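# Spread the towel flat on the table, away from the basket

## Task

Lay the towel out flat as a single layer, entirely on the table and, viewed from above, not overlapping the basket; the basket must end up standing upright with its full base on the table; finally release everything and pull both hands away.

## Robot and tools

Robot: two arms, left_arm and right_arm, each ending in a five-finger hand (right_arm has a right hand, left_arm a mirrored left hand). Scene frame: origin at table-top height, midway between the nominal arm bases; +x points out over the table, +z up, and left_arm sits on the +y side (not the image's left). Calibrated bases: left_arm (-0.018, +0.312, +0.041) m, right_arm (+0.029, -0.258, +0.009) m, both nearly unrotated. A camera stand sits behind the arms.

Hand point: a point fixed to the palm, 0.05 m in front of it and 0.15 m out from the wrist mount along the fingers. Its +z runs along straight fingers, +y out of the palm, +x across the palm away from the thumb on the right hand (toward the thumb on the left hand). Straight fingers extend 0.06 to 0.07 m past the point and lie 0.06 m behind it along -y. A wrist bracket on the little-finger side can strike objects. Reported positions may be a few cm off, and arms often rest 1 to 3 cm (sometimes 5) below the commanded pose without any contact.

The row: every arm command is a single row of 28 numbers, each in [-1, 1], covering both arms even if one stays still. Order: left_arm dx, dy, dz, rx, ry, rz; left hand little, ring, middle, index, thumb_bend, thumb_turn, force_limit, speed; then the same 14 for right_arm. dx..rz are an offset, not a pose: they are measured from that arm's current Hand target, along scene-frame axes, with rotation as a rotation vector about the Hand target position. Scale: 1.0 = 0.6 m or 180 degrees. Sending six zeros re-requests the current Hand target; repeating a nonzero offset moves the arm further. Orientation commands are clipped to within 40 degrees of the measured orientation.

Hand numbers are absolute targets, not offsets: fingers and thumb_bend go from -1 (straight) to +1 (curled); thumb_turn goes from -1 (beside the palm) to +1 (opposite the fingers). force_limit maps -1 to about 0 N and +1 to 10 N at the fingertip (15 N for the two thumb motors). speed rises linearly to full at +0.48 and stays full above; full speed covers a finger's travel in 0.49 s. For a gentle grip close at speed -0.94 or below. To keep a hand unchanged, resend the eight numbers of its last executed row (before any has run, use hand_measured plus hand_force_limit and hand_speed). A motor only starts when its target changes by 0.002 or more; to grip harder, raise force_limit and send a target beyond hand_measured.

Tools:
- execute_actions(actions, cameras): actions is a list of actions; each action is up to 15 rows, one per 1/30 s step, with the last row held to fill 15 steps. Every row in an action counts from the Hand target at that action's start. An empty list returns camera images.
- move(target, speed, blend, blocking, cameras): target is one 28-number row or up to 15 rows; all offsets in the list count from the same starting Hand targets. speed is path top speed in m/s (0.002 to 4.3, default 0.25; turning up to twice that in rad/s), one value or one per target. blend in metres rounds corners between listed targets (0 means stop at each). Paths last at least 0.5 s and at most 10 s; they do not avoid obstacles or the other arm. blocking=false returns after about 0.5 s while motion continues.
- wait(seconds 0 to 10, cameras): lets time pass while holding commands.
- stop(cameras): brakes a running move.
- zoom_image(camera, region [x0, y0, x1, y1] pixels, max 504x504): enlarges part of the latest image.
- show_instructions(): shows the reference pages.
- finished_scene(scene=1): ends the scene permanently.
Cameras: cam_head_left, cam_head_right, cam_high, cam_low, cam_left_wrist, cam_right_wrist, all 672x504.

Results: per arm, end_effector_position (m) and end_effector_quat_wxyz in the scene frame; Hand target (the base for the next offset); joint positions, velocities and torques; hand_measured, hand_stopped_by (moving, target, force, stalled, fault) and hand_load_n, each six values in hand-number order. A load falling to about 0 means a grip was lost. Move results add a move: line with the ending (done, off_target, moving, held, fault) and limits (paced = pose clipped, held = steps withheld). MOTOR HOT warns of overheating; at 100 °C the arm drops for 30 to 60 s.

Cautions: nothing may fall off or be left off the table. Avoid fast contact, hard pushes into the table or basket, letting go of moving items, and any contact between the two arms or hands. Do not route paths close to an arm's own base. Blocked arms keep pushing until commanded back past the hand point. Holding loads or stretching out heats motors, even while idle. Finish with hands open and clear, the towel flat and still.

Each tool is called after "Request:" as name(argument=value, ...) on one line, values as JSON.

Reference images:

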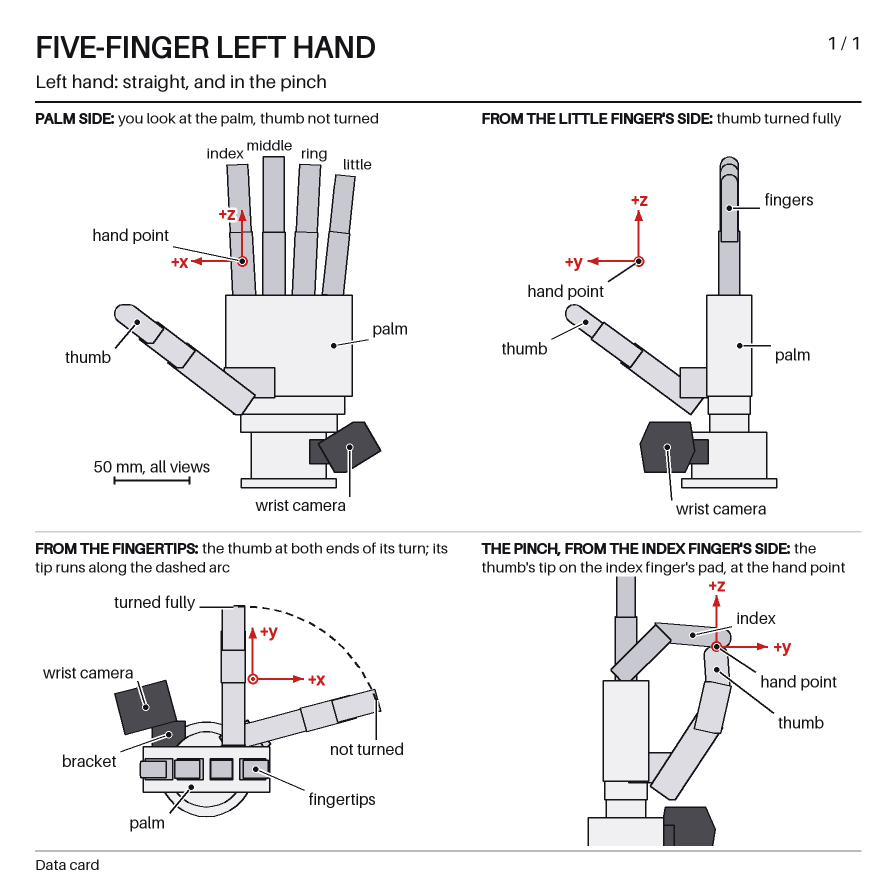

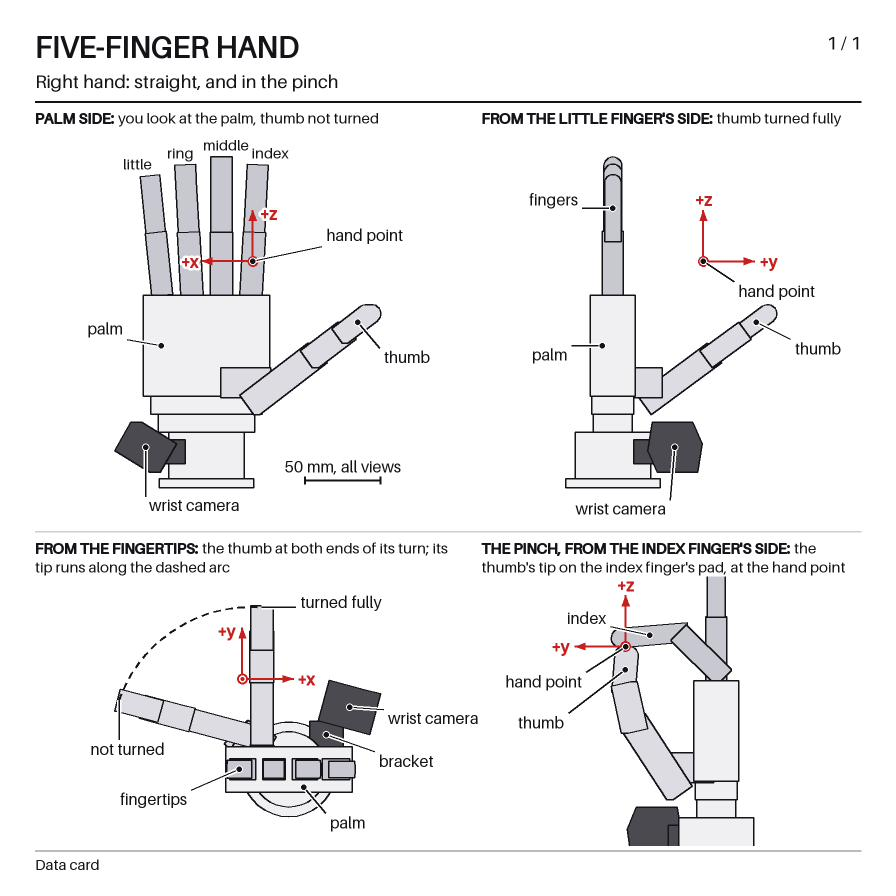

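## Session

Request:
execute_actions(actions=[])

Scene clock: 0.00 s.
left_arm: end_effector_position=(+0.1375, -0.0272, +0.1874) hand_measured=(-1.000, -1.000, -1.000, -1.000, -1.000, -1.000) hand_load_n=(+0.0, -0.5, +0.0, +0.0, +0.0, +0.0) hand_stopped_by=(target, target, target, target, target, target) hand_force_limit=0.00 hand_speed=-0.80 end_effector_quat_wxyz=(+0.020, -0.488, +0.861, +0.141) | right_arm: end_effector_position=(+0.5417, -0.2950, +0.2377) hand_measured=(-1.000, -1.000, -1.000, -1.000, -1.000, -1.000) hand_load_n=(+0.0, +0.0, +0.0, +0.0, +0.0, +0.0) hand_stopped_by=(target, target, target, target, target, target) hand_force_limit=0.00 hand_speed=-0.80 end_effector_quat_wxyz=(-0.231, +0.839, +0.149, +0.470)
Joint positions: left_arm=[-0.991 1.643 1.357 -1.566 -0.05 -0.486] | right_arm=[-0.245 1.194 0.917 -0.389 -0.751 -1.781]
Joint velocities: within noise
Joint torques (N m): no reading
Heat: left arm: hottest wrist roll 31 °C; right arm: hottest shoulder 31 °C.
Hand target: left_arm +0.1419, -0.0343, +0.1954; +0.021, -0.490, +0.862, +0.127 | right_arm +0.5487, -0.2967, +0.2525; -0.226, +0.833, +0.154, +0.481

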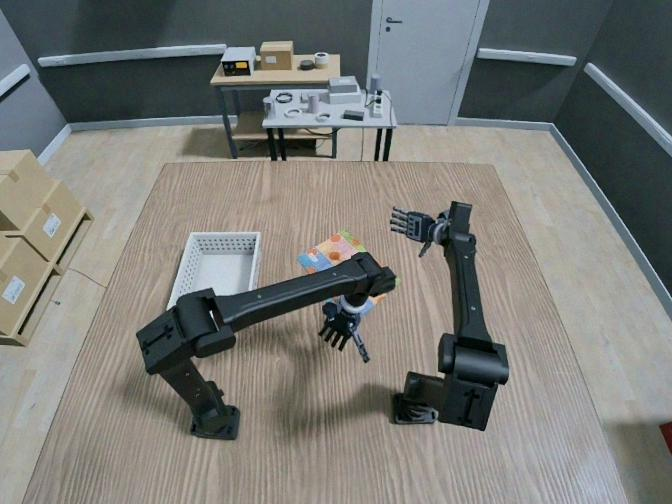

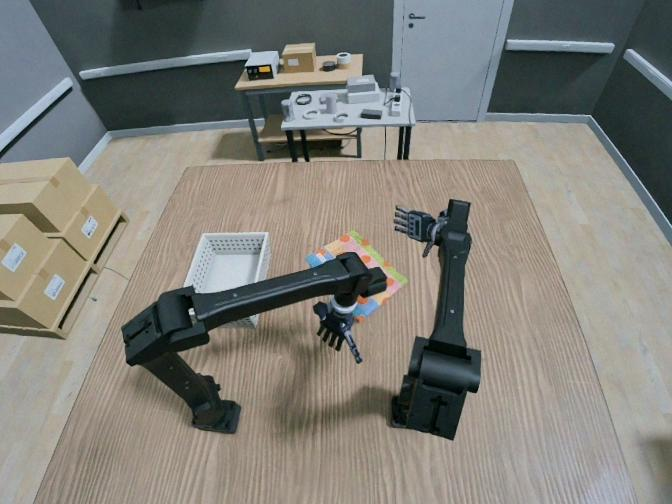

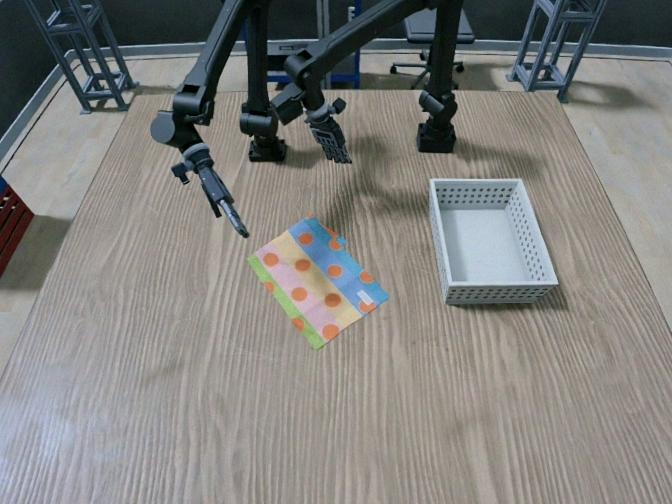

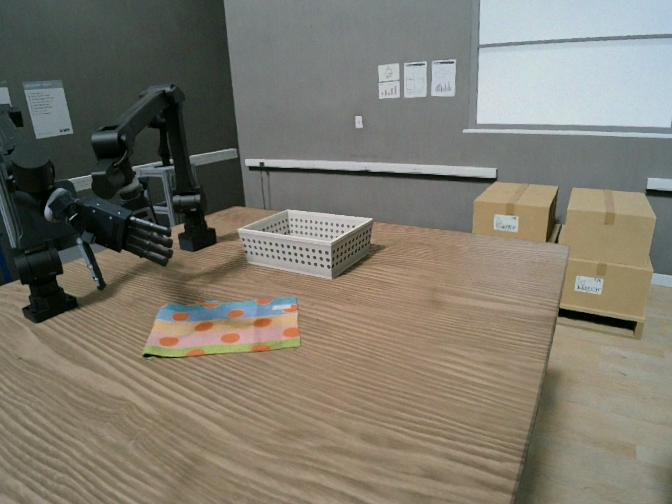

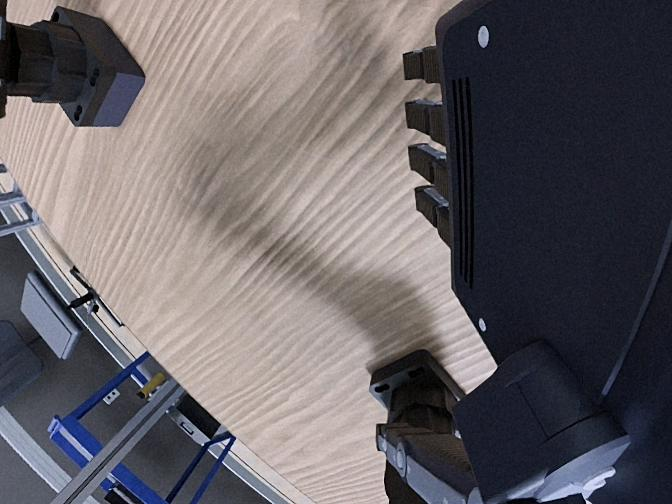

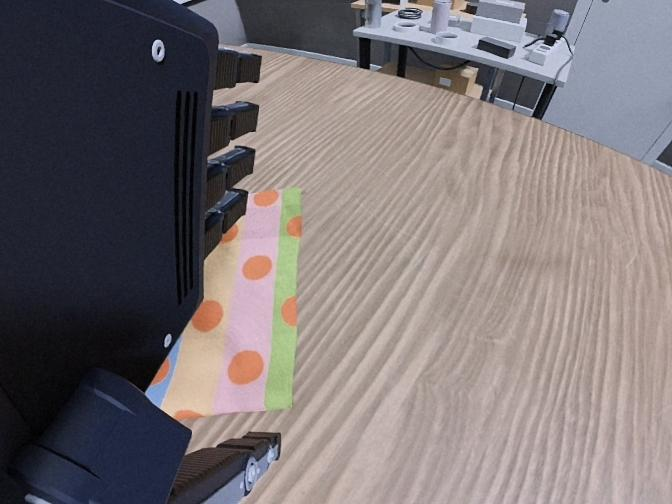

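Request:
zoom_image(camera="cam_high", region=[220, 190, 420, 370])

Request:
zoom_image(camera="cam_low", region=[120, 270, 330, 380])

Scaled by 2.520 from the camera's 672x504 image, which has a finer 960x720 frame.

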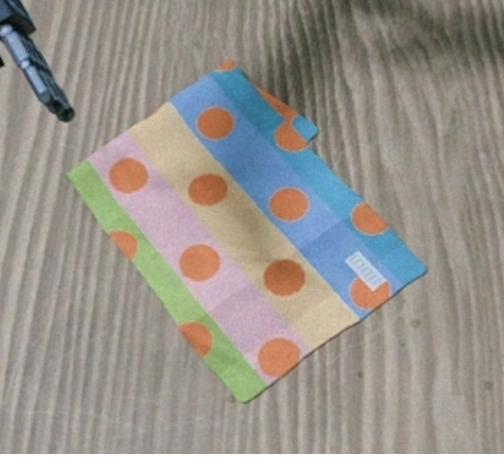

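Scaled by 2.400 from the camera's 672x504 image, which has a finer 960x720 frame.

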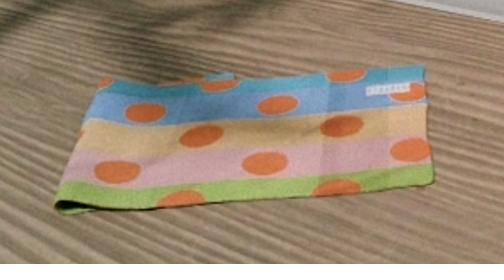

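Request:
zoom_image(camera="cam_high", region=[295, 200, 365, 260])

Request:
zoom_image(camera="cam_head_left", region=[280, 215, 420, 335])

Request:
zoom_image(camera="cam_head_right", region=[280, 215, 420, 335])

Scaled by 7.200 from the camera's 672x504 image, which has a finer 960x720 frame.

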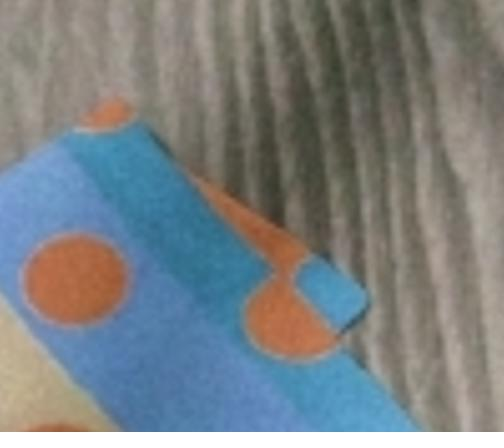

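Scaled by 3.600 from the camera's 672x504 image, which has a finer 960x720 frame.

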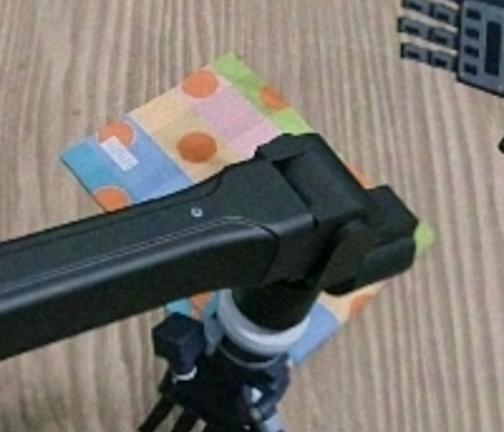

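Scaled by 3.600 from the camera's 672x504 image, which has a finer 960x720 frame.

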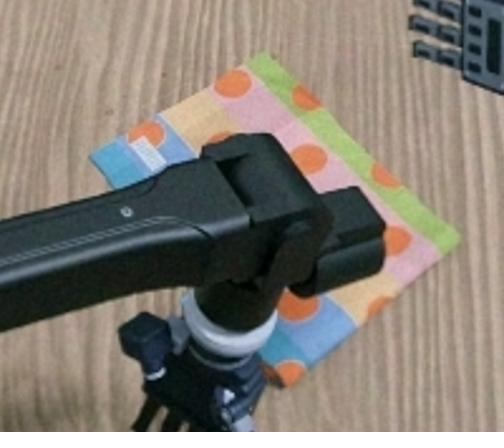

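Request:
zoom_image(camera="cam_high", region=[240, 250, 400, 355])

Request:
zoom_image(camera="cam_low", region=[135, 290, 305, 365])

Request:
zoom_image(camera="cam_right_wrist", region=[140, 170, 340, 430])

Scaled by 3.150 from the camera's 672x504 image, which has a finer 960x720 frame.

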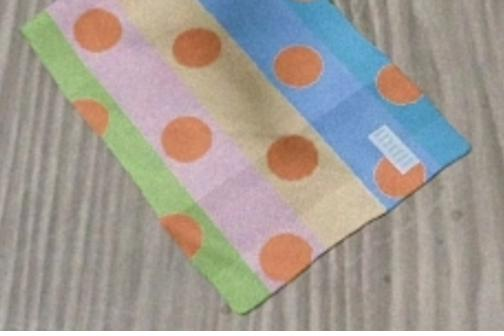

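Scaled by 2.965 from the camera's 672x504 image, which has a finer 960x720 frame.

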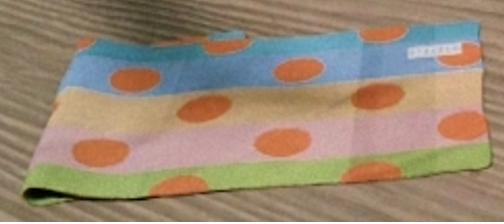

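Scaled by 1.938 from the camera's 672x504 image, which has a finer 960x720 frame.

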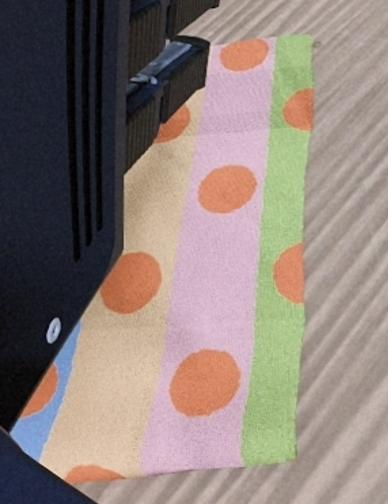

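Request:
move(target=[0.5, 0.16, 0.15, -0.0251, -0.4169, 0.2995, -1, -1, -1, -1, -1, 1, 0, 0, 0.1, 0.2, 0.08, 0.2846, 0.2359, -0.1859, -1, -1, -1, -1, -1, 1, 0, 0], speed=0.25, cameras=["all"])

Scene clock: 246.80 s.
left_arm: end_effector_position=(+0.4333, +0.0651, +0.2858) hand_measured=(-1.000, -1.000, -1.000, -1.000, -1.000, +1.000) hand_load_n=(+0.0, +0.0, +0.0, +0.0, +0.0, +0.0) hand_stopped_by=(target, target, target, target, target, target) hand_force_limit=0.00 hand_speed=0.00 end_effector_quat_wxyz=(-0.449, +0.774, -0.391, +0.216) | right_arm: end_effector_position=(+0.5935, -0.1801, +0.2795) hand_measured=(-1.000, -1.000, -1.000, -1.000, -1.000, +1.000) hand_load_n=(+0.0, +0.0, +0.0, +0.0, +0.0, +0.0) hand_stopped_by=(target, target, target, target, target, target) hand_force_limit=0.00 hand_speed=0.00 end_effector_quat_wxyz=(-0.443, +0.780, -0.388, +0.211)
Joint positions: left_arm=[-0.731 1.463 1.337 -1.179 -1.022 -1.243] | right_arm=[-0.071 1.446 1.326 -0.563 -0.605 -0.416]
Joint torques (N m): left_arm=[-0.38 -9.05 10.96 1.11 -0.9 -0.02] | right_arm=[1.08 -10.64 11.74 0.59 -0.21 0.12]
Heat: left arm: hottest elbow 39 °C; right arm: hottest elbow 40 °C.
Hand target: left_arm +0.4418, +0.0618, +0.2854; -0.449, +0.777, -0.383, +0.221 | right_arm +0.6087, -0.1767, +0.3008; -0.449, +0.777, -0.382, +0.221
Off the commanded pose: left_arm 0.009 m, 1 deg | right_arm 0.026 m, 2 deg.
move: off_target (right_arm)
camera_calibration:
cam_left_wrist: T_world_to_cam=[[0.511526, 0.112103, 0.851924, -0.478565], [0.0980085, -0.992595, 0.0717655, 0.00411638], [0.85366, 0.0467858, -0.518725, -0.10882], [0, 0, 0, 1]] pos_world=[0.337291, 0.0628256, 0.350958]
cam_right_wrist: T_world_to_cam=[[-0.253658, -0.488038, -0.83515, 0.296093], [-0.929547, 0.361826, 0.0708883, 0.604564], [0.267583, 0.794292, -0.545435, 0.252392], [0, 0, 0, 1]] pos_world=[0.569541, -0.274715, 0.342089]

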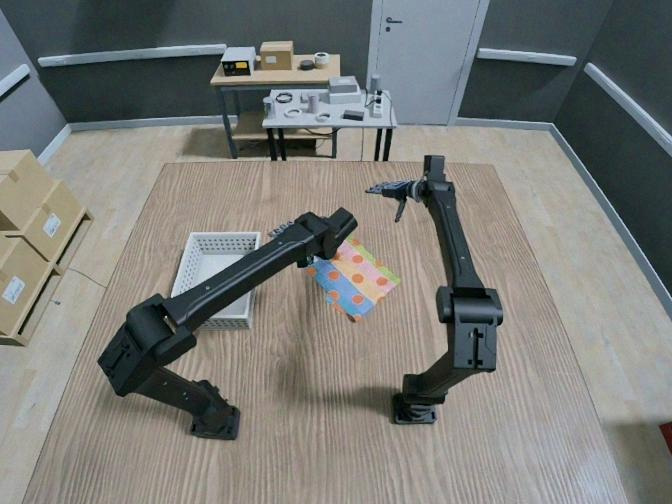

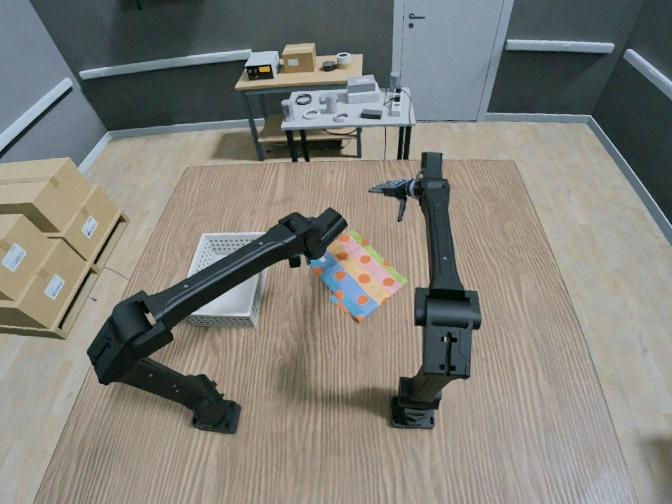

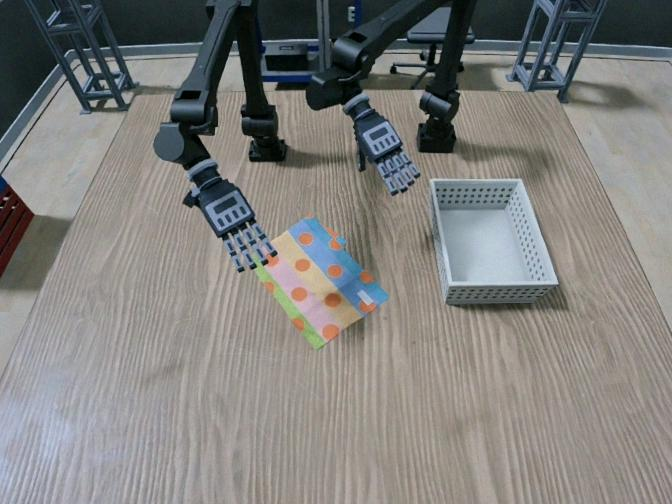

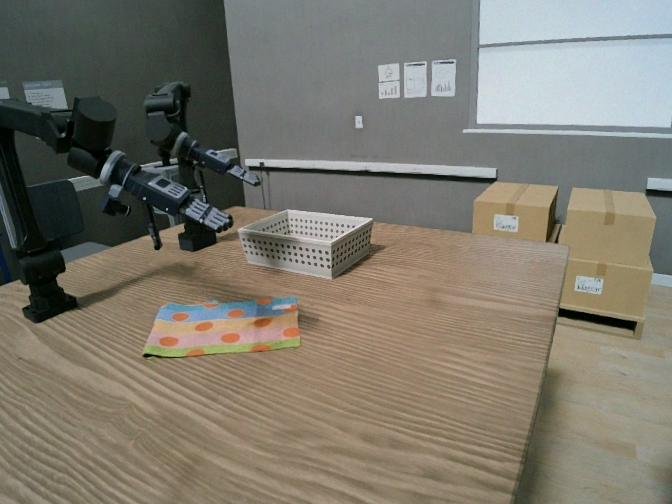

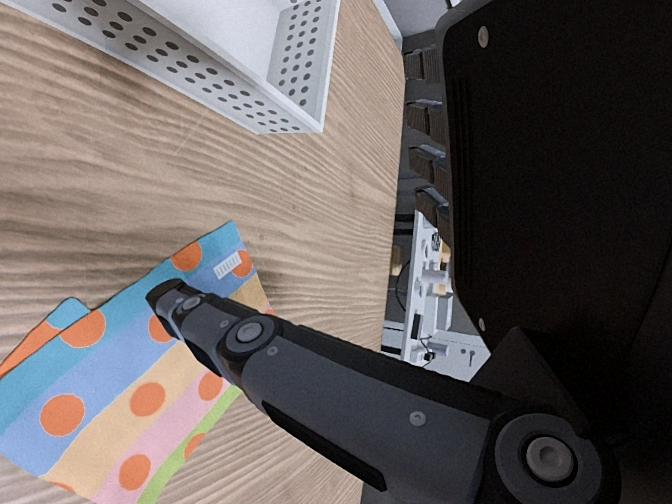

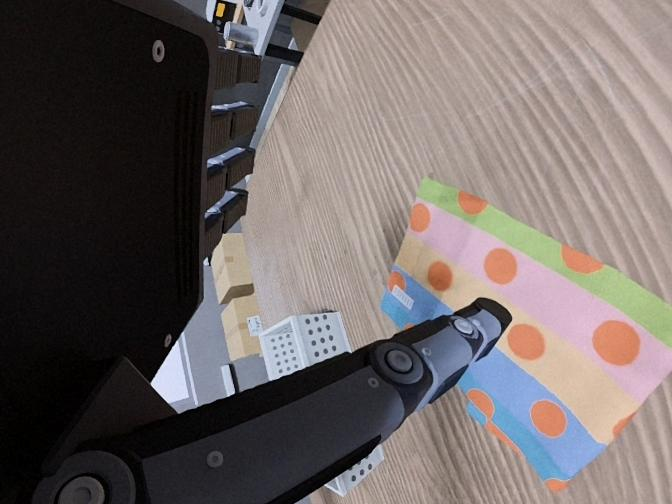

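Request:
zoom_image(camera="cam_left_wrist", region=[0, 200, 300, 504])

Request:
zoom_image(camera="cam_right_wrist", region=[370, 170, 672, 500])

Request:
zoom_image(camera="cam_head_right", region=[290, 220, 430, 340])

Scaled by 1.658 from the camera's 672x504 image, which has a finer 960x720 frame.

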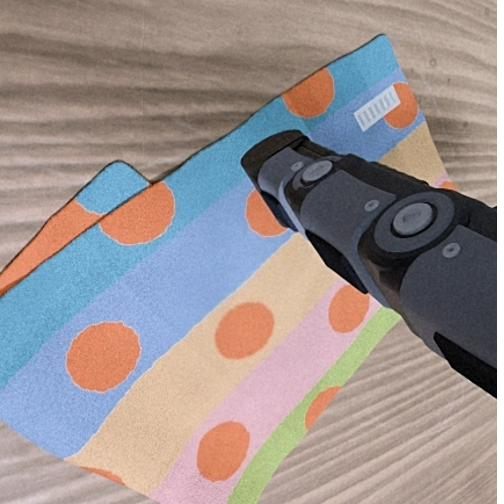

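Scaled by 1.527 from the camera's 672x504 image, which has a finer 960x720 frame.

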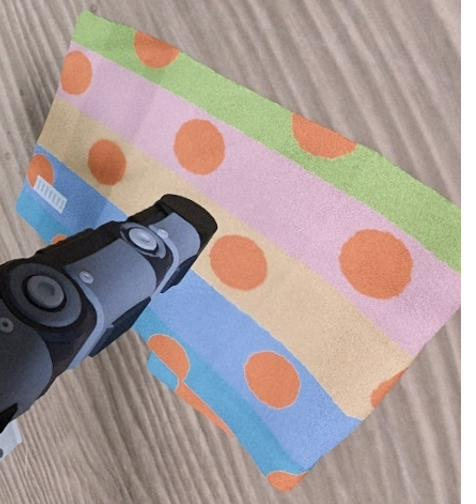

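Scaled by 3.600 from the camera's 672x504 image, which has a finer 960x720 frame.

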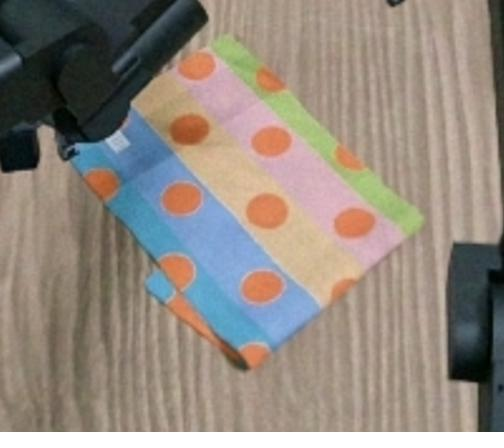

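Request:
move(target=[0, 0, 0, 0, 0, 0, -1, -1, 0, 0, -0.6, 1, 0, 0, 0.124, 0.2, -0.283, 0, 0, 0, -1, -1, 0, 0, -0.6, 1, 0, 0], speed=0.2, cameras=["all"])

Scene clock: 376.90 s.
left_arm: end_effector_position=(+0.4333, +0.0651, +0.2858) hand_measured=(-1.000, -1.000, +0.000, +0.000, -0.600, +1.000) hand_load_n=(+0.0, +0.0, +0.0, +0.0, +0.0, +0.0) hand_stopped_by=(target, target, target, target, target, target) hand_force_limit=0.00 hand_speed=0.00 end_effector_quat_wxyz=(-0.449, +0.774, -0.390, +0.216) | right_arm: end_effector_position=(+0.6763, -0.0570, +0.1243) hand_measured=(-1.000, -1.000, +0.000, +0.000, -0.600, +1.000) hand_load_n=(+0.0, +0.0, +0.0, +0.0, +0.0, +0.0) hand_stopped_by=(target, target, target, target, target, target) hand_force_limit=0.00 hand_speed=0.00 end_effector_quat_wxyz=(-0.443, +0.783, -0.382, +0.214)
Joint positions: left_arm=[-0.731 1.463 1.337 -1.179 -1.022 -1.244] | right_arm=[0.157 1.785 1.302 -0.12 -0.425 -0.272]
Joint torques (N m): left_arm=[-0.32 -9.05 10.95 1.1 -0.88 -0.03] | right_arm=[0.38 -16.38 7.57 1.63 -0.08 0.08]
Heat: left arm: hottest elbow 38 °C; right arm: hottest elbow 53 °C.
Hand target: left_arm +0.4418, +0.0617, +0.2854; -0.449, +0.777, -0.383, +0.221 | right_arm +0.6831, -0.0567, +0.1307; -0.449, +0.777, -0.382, +0.221
Off the commanded pose: left_arm 0.009 m, 1 deg | right_arm 0.010 m, 1 deg.
move: done
camera_calibration:
cam_left_wrist: T_world_to_cam=[[0.510796, 0.11335, 0.852197, -0.47848], [0.0986959, -0.992448, 0.0728472, 0.00339481], [0.854018, 0.0468983, -0.518125, -0.109155], [0, 0, 0, 1]] pos_world=[0.337291, 0.0627239, 0.350956]
cam_right_wrist: T_world_to_cam=[[-0.241802, -0.495731, -0.834136, 0.238914], [-0.933341, 0.353902, 0.0602337, 0.651473], [0.265343, 0.793098, -0.54826, 0.0496761], [0, 0, 0, 1]] pos_world=[0.652635, -0.151519, 0.187282]

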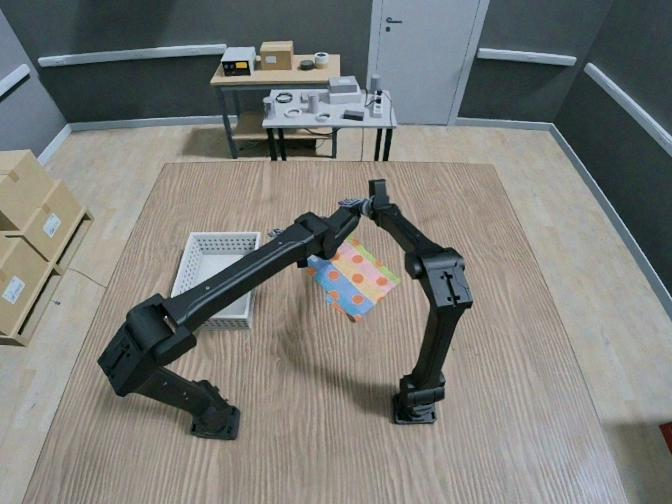

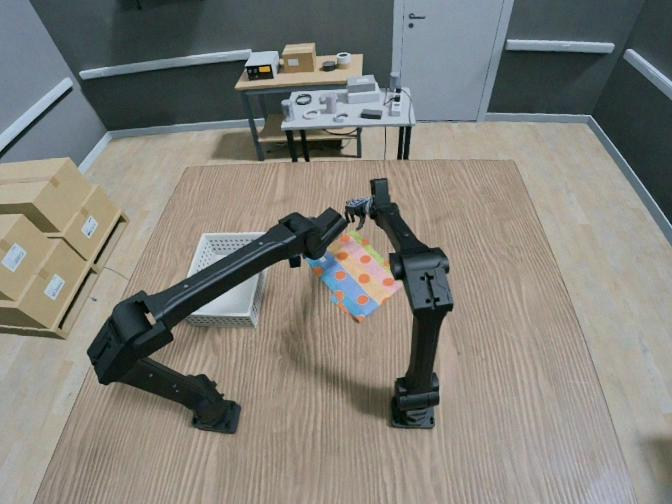

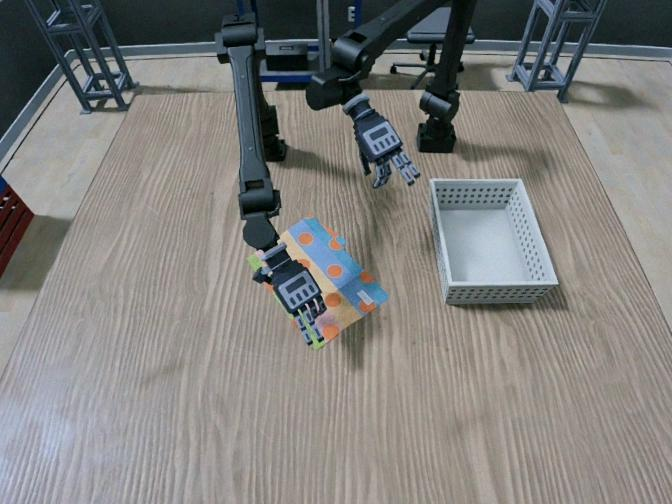

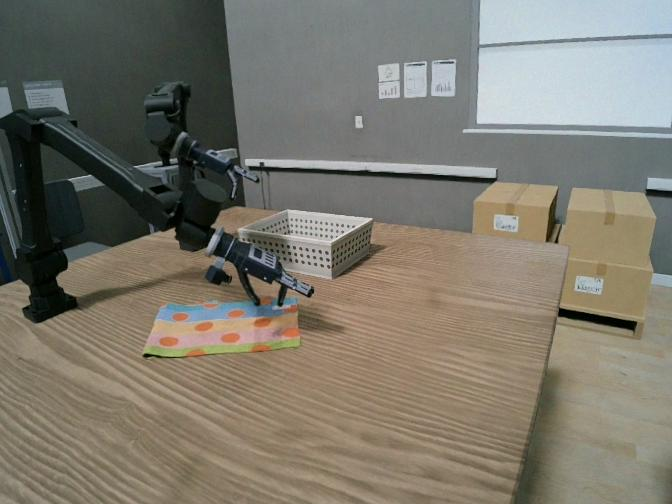

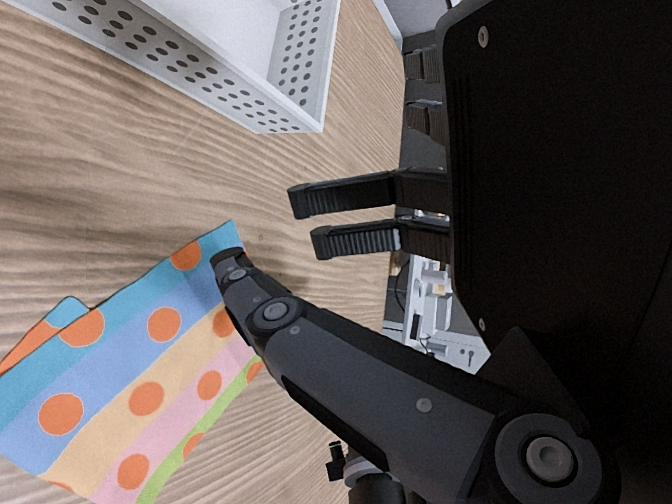

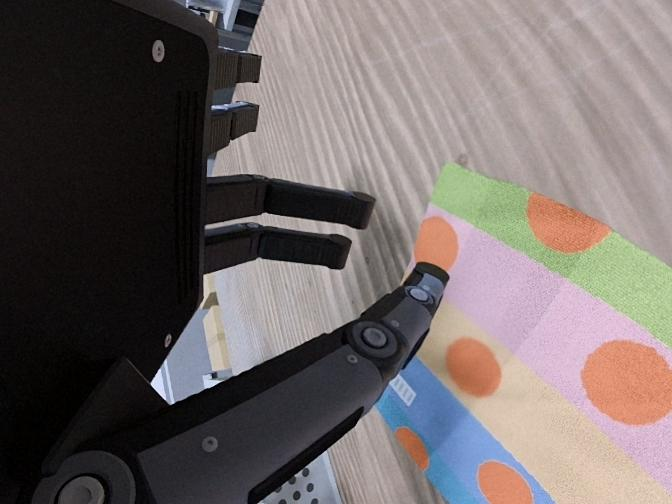

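Request:
move(target=[0.237, 0.0055, -0.259, 0, 0, 0, -1, -1, 0, 0, -0.6, 1, 0, 0, 0, 0, -0.125, 0, 0, 0, -1, -1, 0, 0, -0.6, 1, 0, 0], speed=0.2, cameras=["cam_high", "cam_low", "cam_left_wrist", "cam_right_wrist"])

Scene clock: 390.93 s.
left_arm: end_effector_position=(+0.5646, +0.0768, +0.1079) hand_measured=(-1.000, -1.000, +0.000, +0.000, -0.600, +1.000) hand_load_n=(+0.0, +0.0, +0.0, +0.0, +0.0, +0.0) hand_stopped_by=(target, target, target, target, target, target) hand_force_limit=0.00 hand_speed=0.00 end_effector_quat_wxyz=(-0.452, +0.776, -0.394, +0.196) | right_arm: end_effector_position=(+0.6833, -0.0559, +0.0660) hand_measured=(-1.000, -1.000, +0.000, +0.000, -0.600, +1.000) hand_load_n=(+0.0, +0.0, +0.0, +0.0, +0.0, +0.0) hand_stopped_by=(target, target, target, target, target, target) hand_force_limit=0.00 hand_speed=0.00 end_effector_quat_wxyz=(-0.450, +0.778, -0.376, +0.224)
Joint positions: left_arm=[-0.55 1.839 1.314 -0.584 -0.958 -0.963] | right_arm=[0.157 1.875 1.243 0.058 -0.425 -0.272]
Joint torques (N m): left_arm=[-0.67 -14.45 12.75 1.54 -0.55 0.13] | right_arm=[0.44 -15.79 5.98 1.78 -0.06 0.1]
Heat: left arm: hottest elbow 38 °C; right arm: hottest elbow 49 °C.
Hand target: left_arm +0.5841, +0.0650, +0.1300; -0.449, +0.777, -0.383, +0.221 | right_arm +0.6831, -0.0567, +0.0558; -0.449, +0.777, -0.382, +0.221
Off the commanded pose: left_arm 0.032 m, 3 deg | right_arm 0.010 m, 1 deg.
move: off_target (left_arm)
camera_calibration:
cam_left_wrist: T_world_to_cam=[[0.537419, 0.103038, 0.836997, -0.407778], [0.115229, -0.992171, 0.0481545, 0.00838821], [0.835406, 0.0705673, -0.545085, -0.302376], [0, 0, 0, 1]] pos_world=[0.470788, 0.0716771, 0.176084]
cam_right_wrist: T_world_to_cam=[[-0.218553, -0.491639, -0.842927, 0.177369], [-0.934482, 0.354217, 0.0356941, 0.663555], [0.28103, 0.795501, -0.536843, 0.00361936], [0, 0, 0, 1]] pos_world=[0.657827, -0.15072, 0.127767]
Images, in order (width x height): cam_high 672x504, cam_low 672x504, cam_left_wrist 672x504, cam_right_wrist 672x504.

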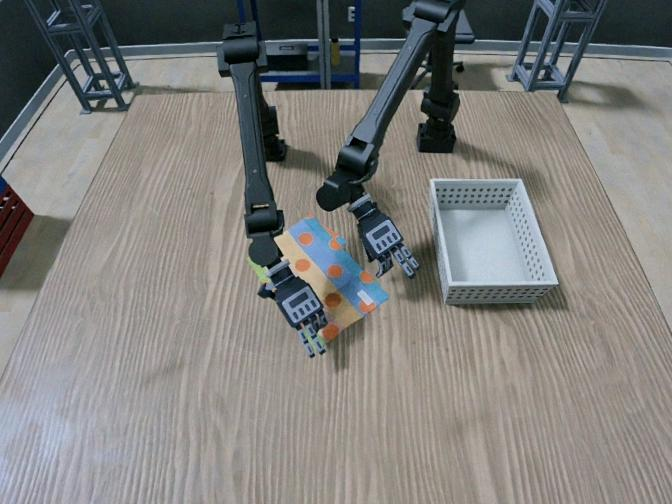

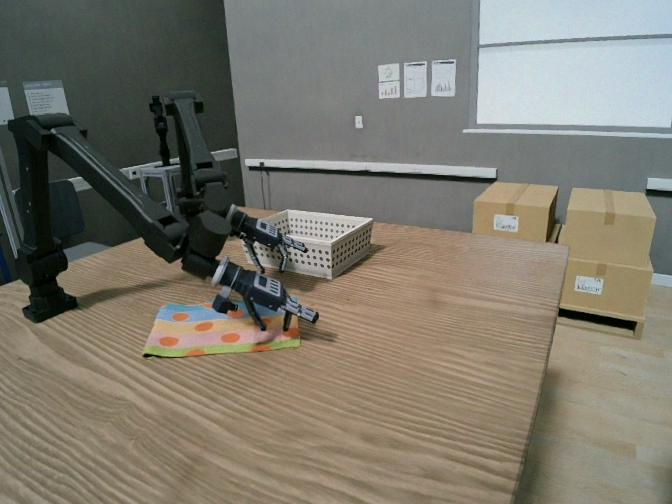

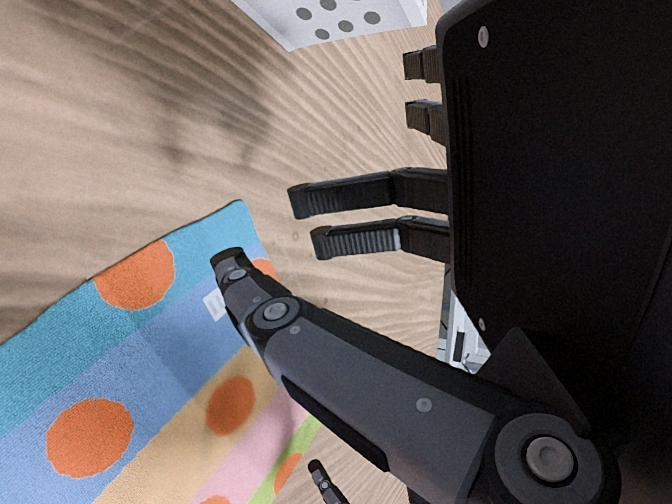

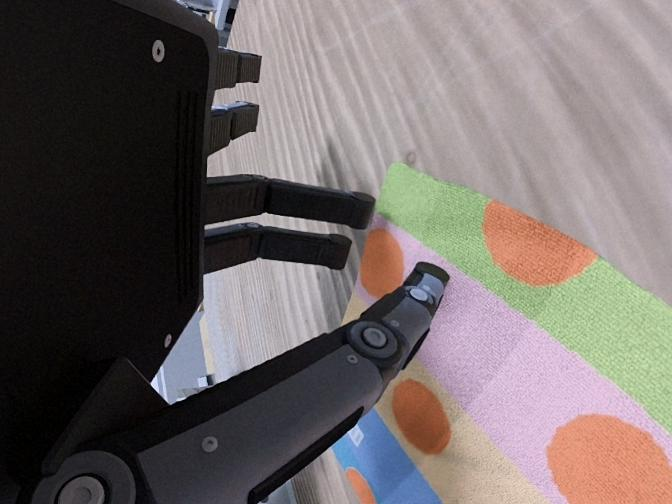

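Request:
zoom_image(camera="cam_low", region=[180, 240, 340, 360])

Request:
zoom_image(camera="cam_high", region=[240, 220, 440, 370])

Scaled by 3.150 from the camera's 672x504 image, which has a finer 960x720 frame.

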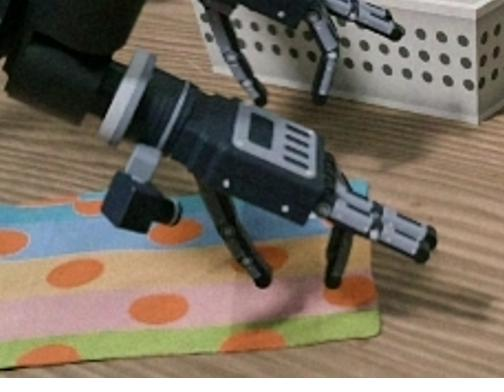

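Scaled by 2.520 from the camera's 672x504 image, which has a finer 960x720 frame.

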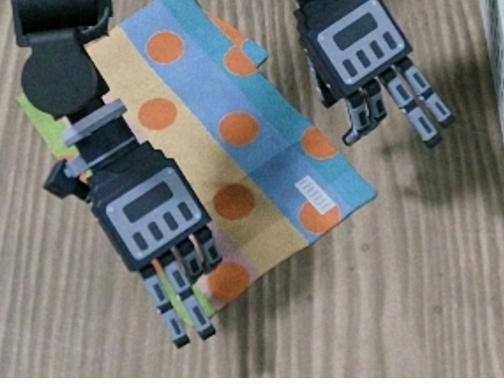

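Request:
move(target=[0.033, -0.02, -0.05, 0, 0, 0, -1, -1, 0, 0, -0.6, 1, 0, 0, 0, 0, -0.033, 0, 0, 0, -1, -1, 0, 0, -0.6, 1, 0, 0], speed=0.1, cameras=["cam_high", "cam_low", "cam_left_wrist", "cam_right_wrist"])

Request:
zoom_image(camera="cam_low", region=[180, 240, 340, 360])

Scene clock: 436.97 s.
left_arm: end_effector_position=(+0.5849, +0.0634, +0.0850) hand_measured=(-1.000, -1.000, +0.000, +0.000, -0.600, +1.000) hand_load_n=(-0.5, +0.0, +0.0, +0.0, +0.0, +0.0) hand_stopped_by=(target, target, target, target, target, target) hand_force_limit=0.00 hand_speed=0.00 end_effector_quat_wxyz=(-0.451, +0.776, -0.392, +0.201) | right_arm: end_effector_position=(+0.6835, -0.0559, +0.0454) hand_measured=(-1.000, -1.000, +0.000, +0.000, -0.600, +1.000) hand_load_n=(+0.0, +0.0, +0.0, +0.0, +0.0, +0.0) hand_stopped_by=(target, target, target, target, target, target) hand_force_limit=0.00 hand_speed=0.00 end_effector_quat_wxyz=(-0.450, +0.779, -0.377, +0.223)
Joint positions: left_arm=[-0.55 1.919 1.364 -0.54 -0.957 -0.961] | right_arm=[0.157 1.909 1.23 0.103 -0.425 -0.272]
Joint torques (N m): left_arm=[-0.56 -14.56 12.57 1.5 -0.55 0.13] | right_arm=[0.21 -16.03 5.87 1.69 -0.08 0.1]
Heat: left arm: hottest elbow 44 °C; right arm: hottest elbow 39 °C.
Hand target: left_arm +0.6039, +0.0529, +0.1000; -0.449, +0.777, -0.383, +0.221 | right_arm +0.6832, -0.0567, +0.0360; -0.449, +0.777, -0.382, +0.221
Off the commanded pose: left_arm 0.026 m, 2 deg | right_arm 0.009 m, 1 deg.
move: off_target (left_arm)
camera_calibration:
cam_left_wrist: T_world_to_cam=[[0.529408, 0.107787, 0.841492, -0.394163], [0.113028, -0.992015, 0.0559579, -0.00557069], [0.840804, 0.0654878, -0.537363, -0.334453], [0, 0, 0, 1]] pos_world=[0.490512, 0.058862, 0.152274]
cam_right_wrist: T_world_to_cam=[[-0.219529, -0.491817, -0.842569, 0.16076], [-0.934437, 0.354234, 0.036694, 0.664304], [0.28042, 0.795383, -0.537336, -0.00708519], [0, 0, 0, 1]] pos_world=[0.658028, -0.150619, 0.107268]
Images, in order (width x height): cam_high 672x504, cam_low 672x504, cam_left_wrist 672x504, cam_right_wrist 672x504.

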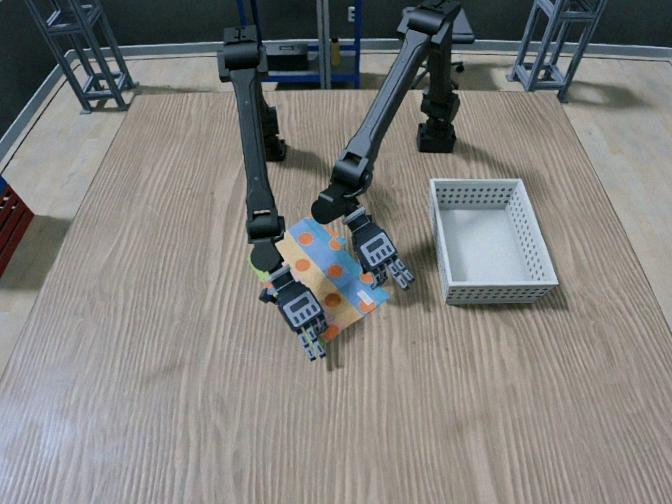

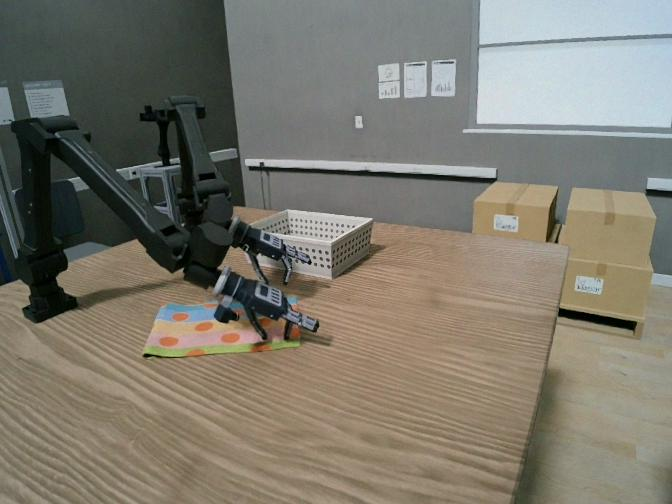

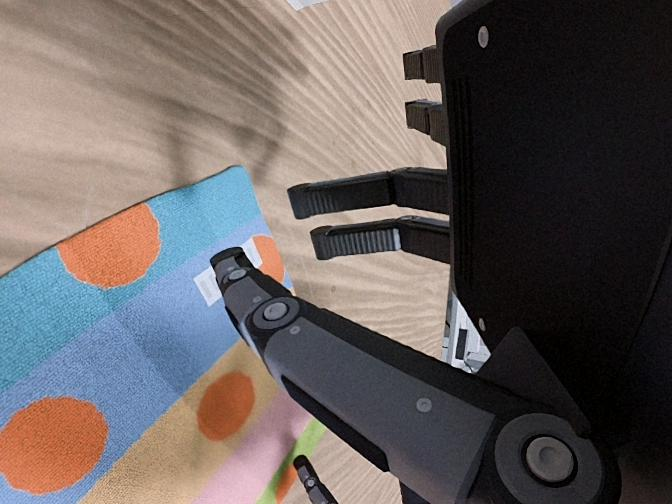

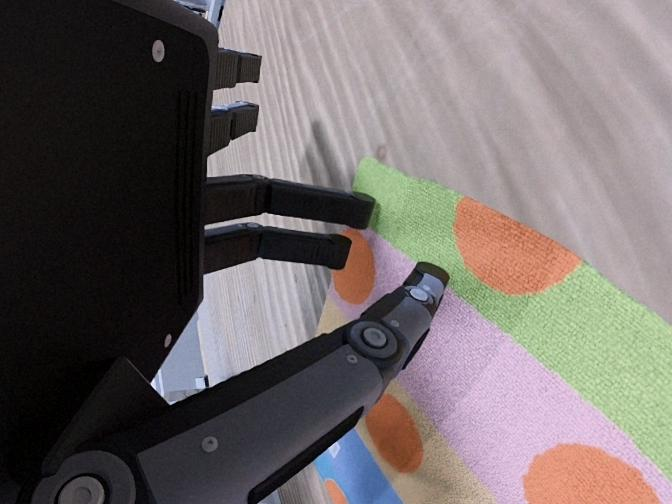

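Scaled by 3.150 from the camera's 672x504 image, which has a finer 960x720 frame.

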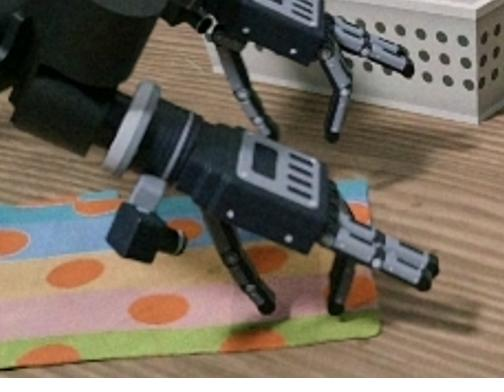

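Request:
move(target=[0, 0, 0, 0, 0, 0, -1, -1, 0, 0, -0.6, 1, 0, 0, 0, 0, -0.02, 0, 0, 0, -1, -1, 0, 0, -0.6, 1, 0, 0], speed=0.05, cameras=["cam_low", "cam_right_wrist"])

Request:
zoom_image(camera="cam_low", region=[180, 240, 340, 360])

Scene clock: 447.70 s.
left_arm: end_effector_position=(+0.5849, +0.0634, +0.0850) hand_measured=(-1.000, -1.000, +0.000, +0.000, -0.600, +1.000) hand_load_n=(+0.0, +0.0, +0.0, +0.0, +0.0, +0.5) hand_stopped_by=(target, target, target, target, target, target) hand_force_limit=0.00 hand_speed=0.00 end_effector_quat_wxyz=(-0.451, +0.776, -0.392, +0.201) | right_arm: end_effector_position=(+0.6846, -0.0557, +0.0365) hand_measured=(-1.000, -1.000, +0.000, +0.000, -0.600, +1.000) hand_load_n=(+0.0, +0.0, +0.0, +0.0, +0.0, +0.0) hand_stopped_by=(target, target, target, target, target, target) hand_force_limit=0.00 hand_speed=0.00 end_effector_quat_wxyz=(-0.451, +0.778, -0.376, +0.225)
Joint positions: left_arm=[-0.55 1.919 1.364 -0.54 -0.957 -0.96] | right_arm=[0.157 1.926 1.224 0.132 -0.425 -0.271]
Joint torques (N m): left_arm=[-0.56 -14.51 12.56 1.5 -0.56 0.12] | right_arm=[0.15 -15.79 5.52 1.63 -0.09 0.08]
Heat: left arm: hottest elbow 44 °C; right arm: hottest elbow 39 °C.
Hand target: left_arm +0.6039, +0.0530, +0.0999; -0.449, +0.777, -0.383, +0.221 | right_arm +0.6832, -0.0567, +0.0241; -0.449, +0.777, -0.382, +0.221
Off the commanded pose: left_arm 0.026 m, 3 deg | right_arm 0.013 m, 1 deg.
move: off_target (left_arm, right_arm)
camera_calibration:
cam_right_wrist: T_world_to_cam=[[-0.214978, -0.490764, -0.844355, 0.150671], [-0.934582, 0.354303, 0.0320193, 0.666007], [0.283443, 0.796003, -0.534827, -0.0144526], [0, 0, 0, 1]] pos_world=[0.658926, -0.15052, 0.0981653]
Images, in order (width x height): cam_low 672x504, cam_right_wrist 672x504.

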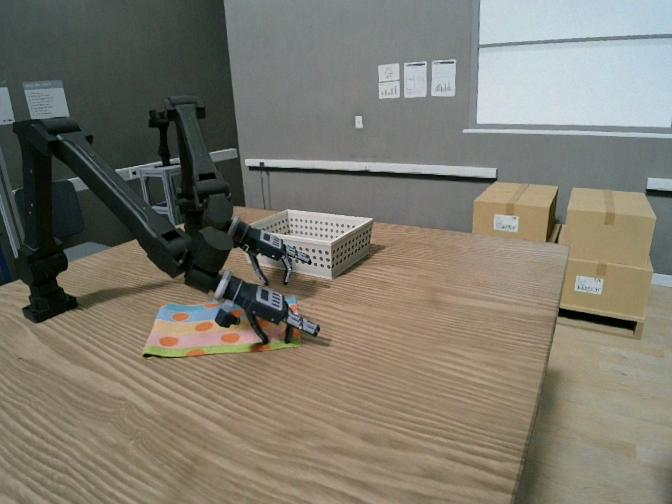

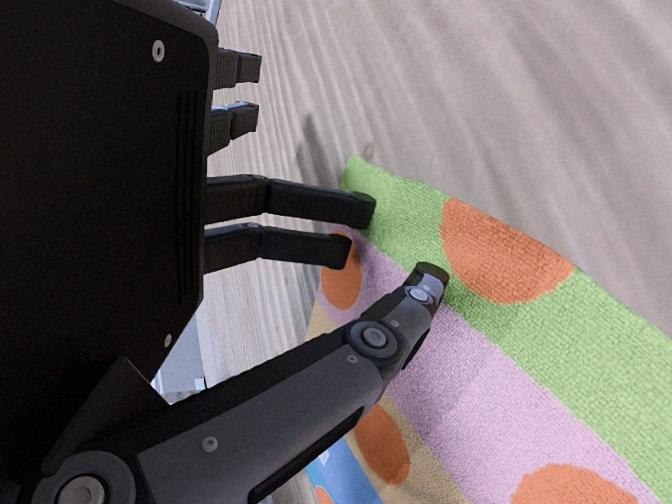

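Scaled by 3.150 from the camera's 672x504 image, which has a finer 960x720 frame.

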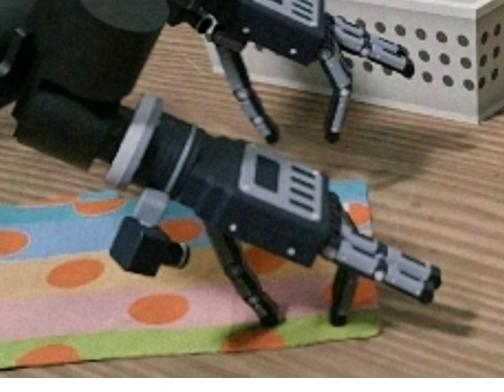

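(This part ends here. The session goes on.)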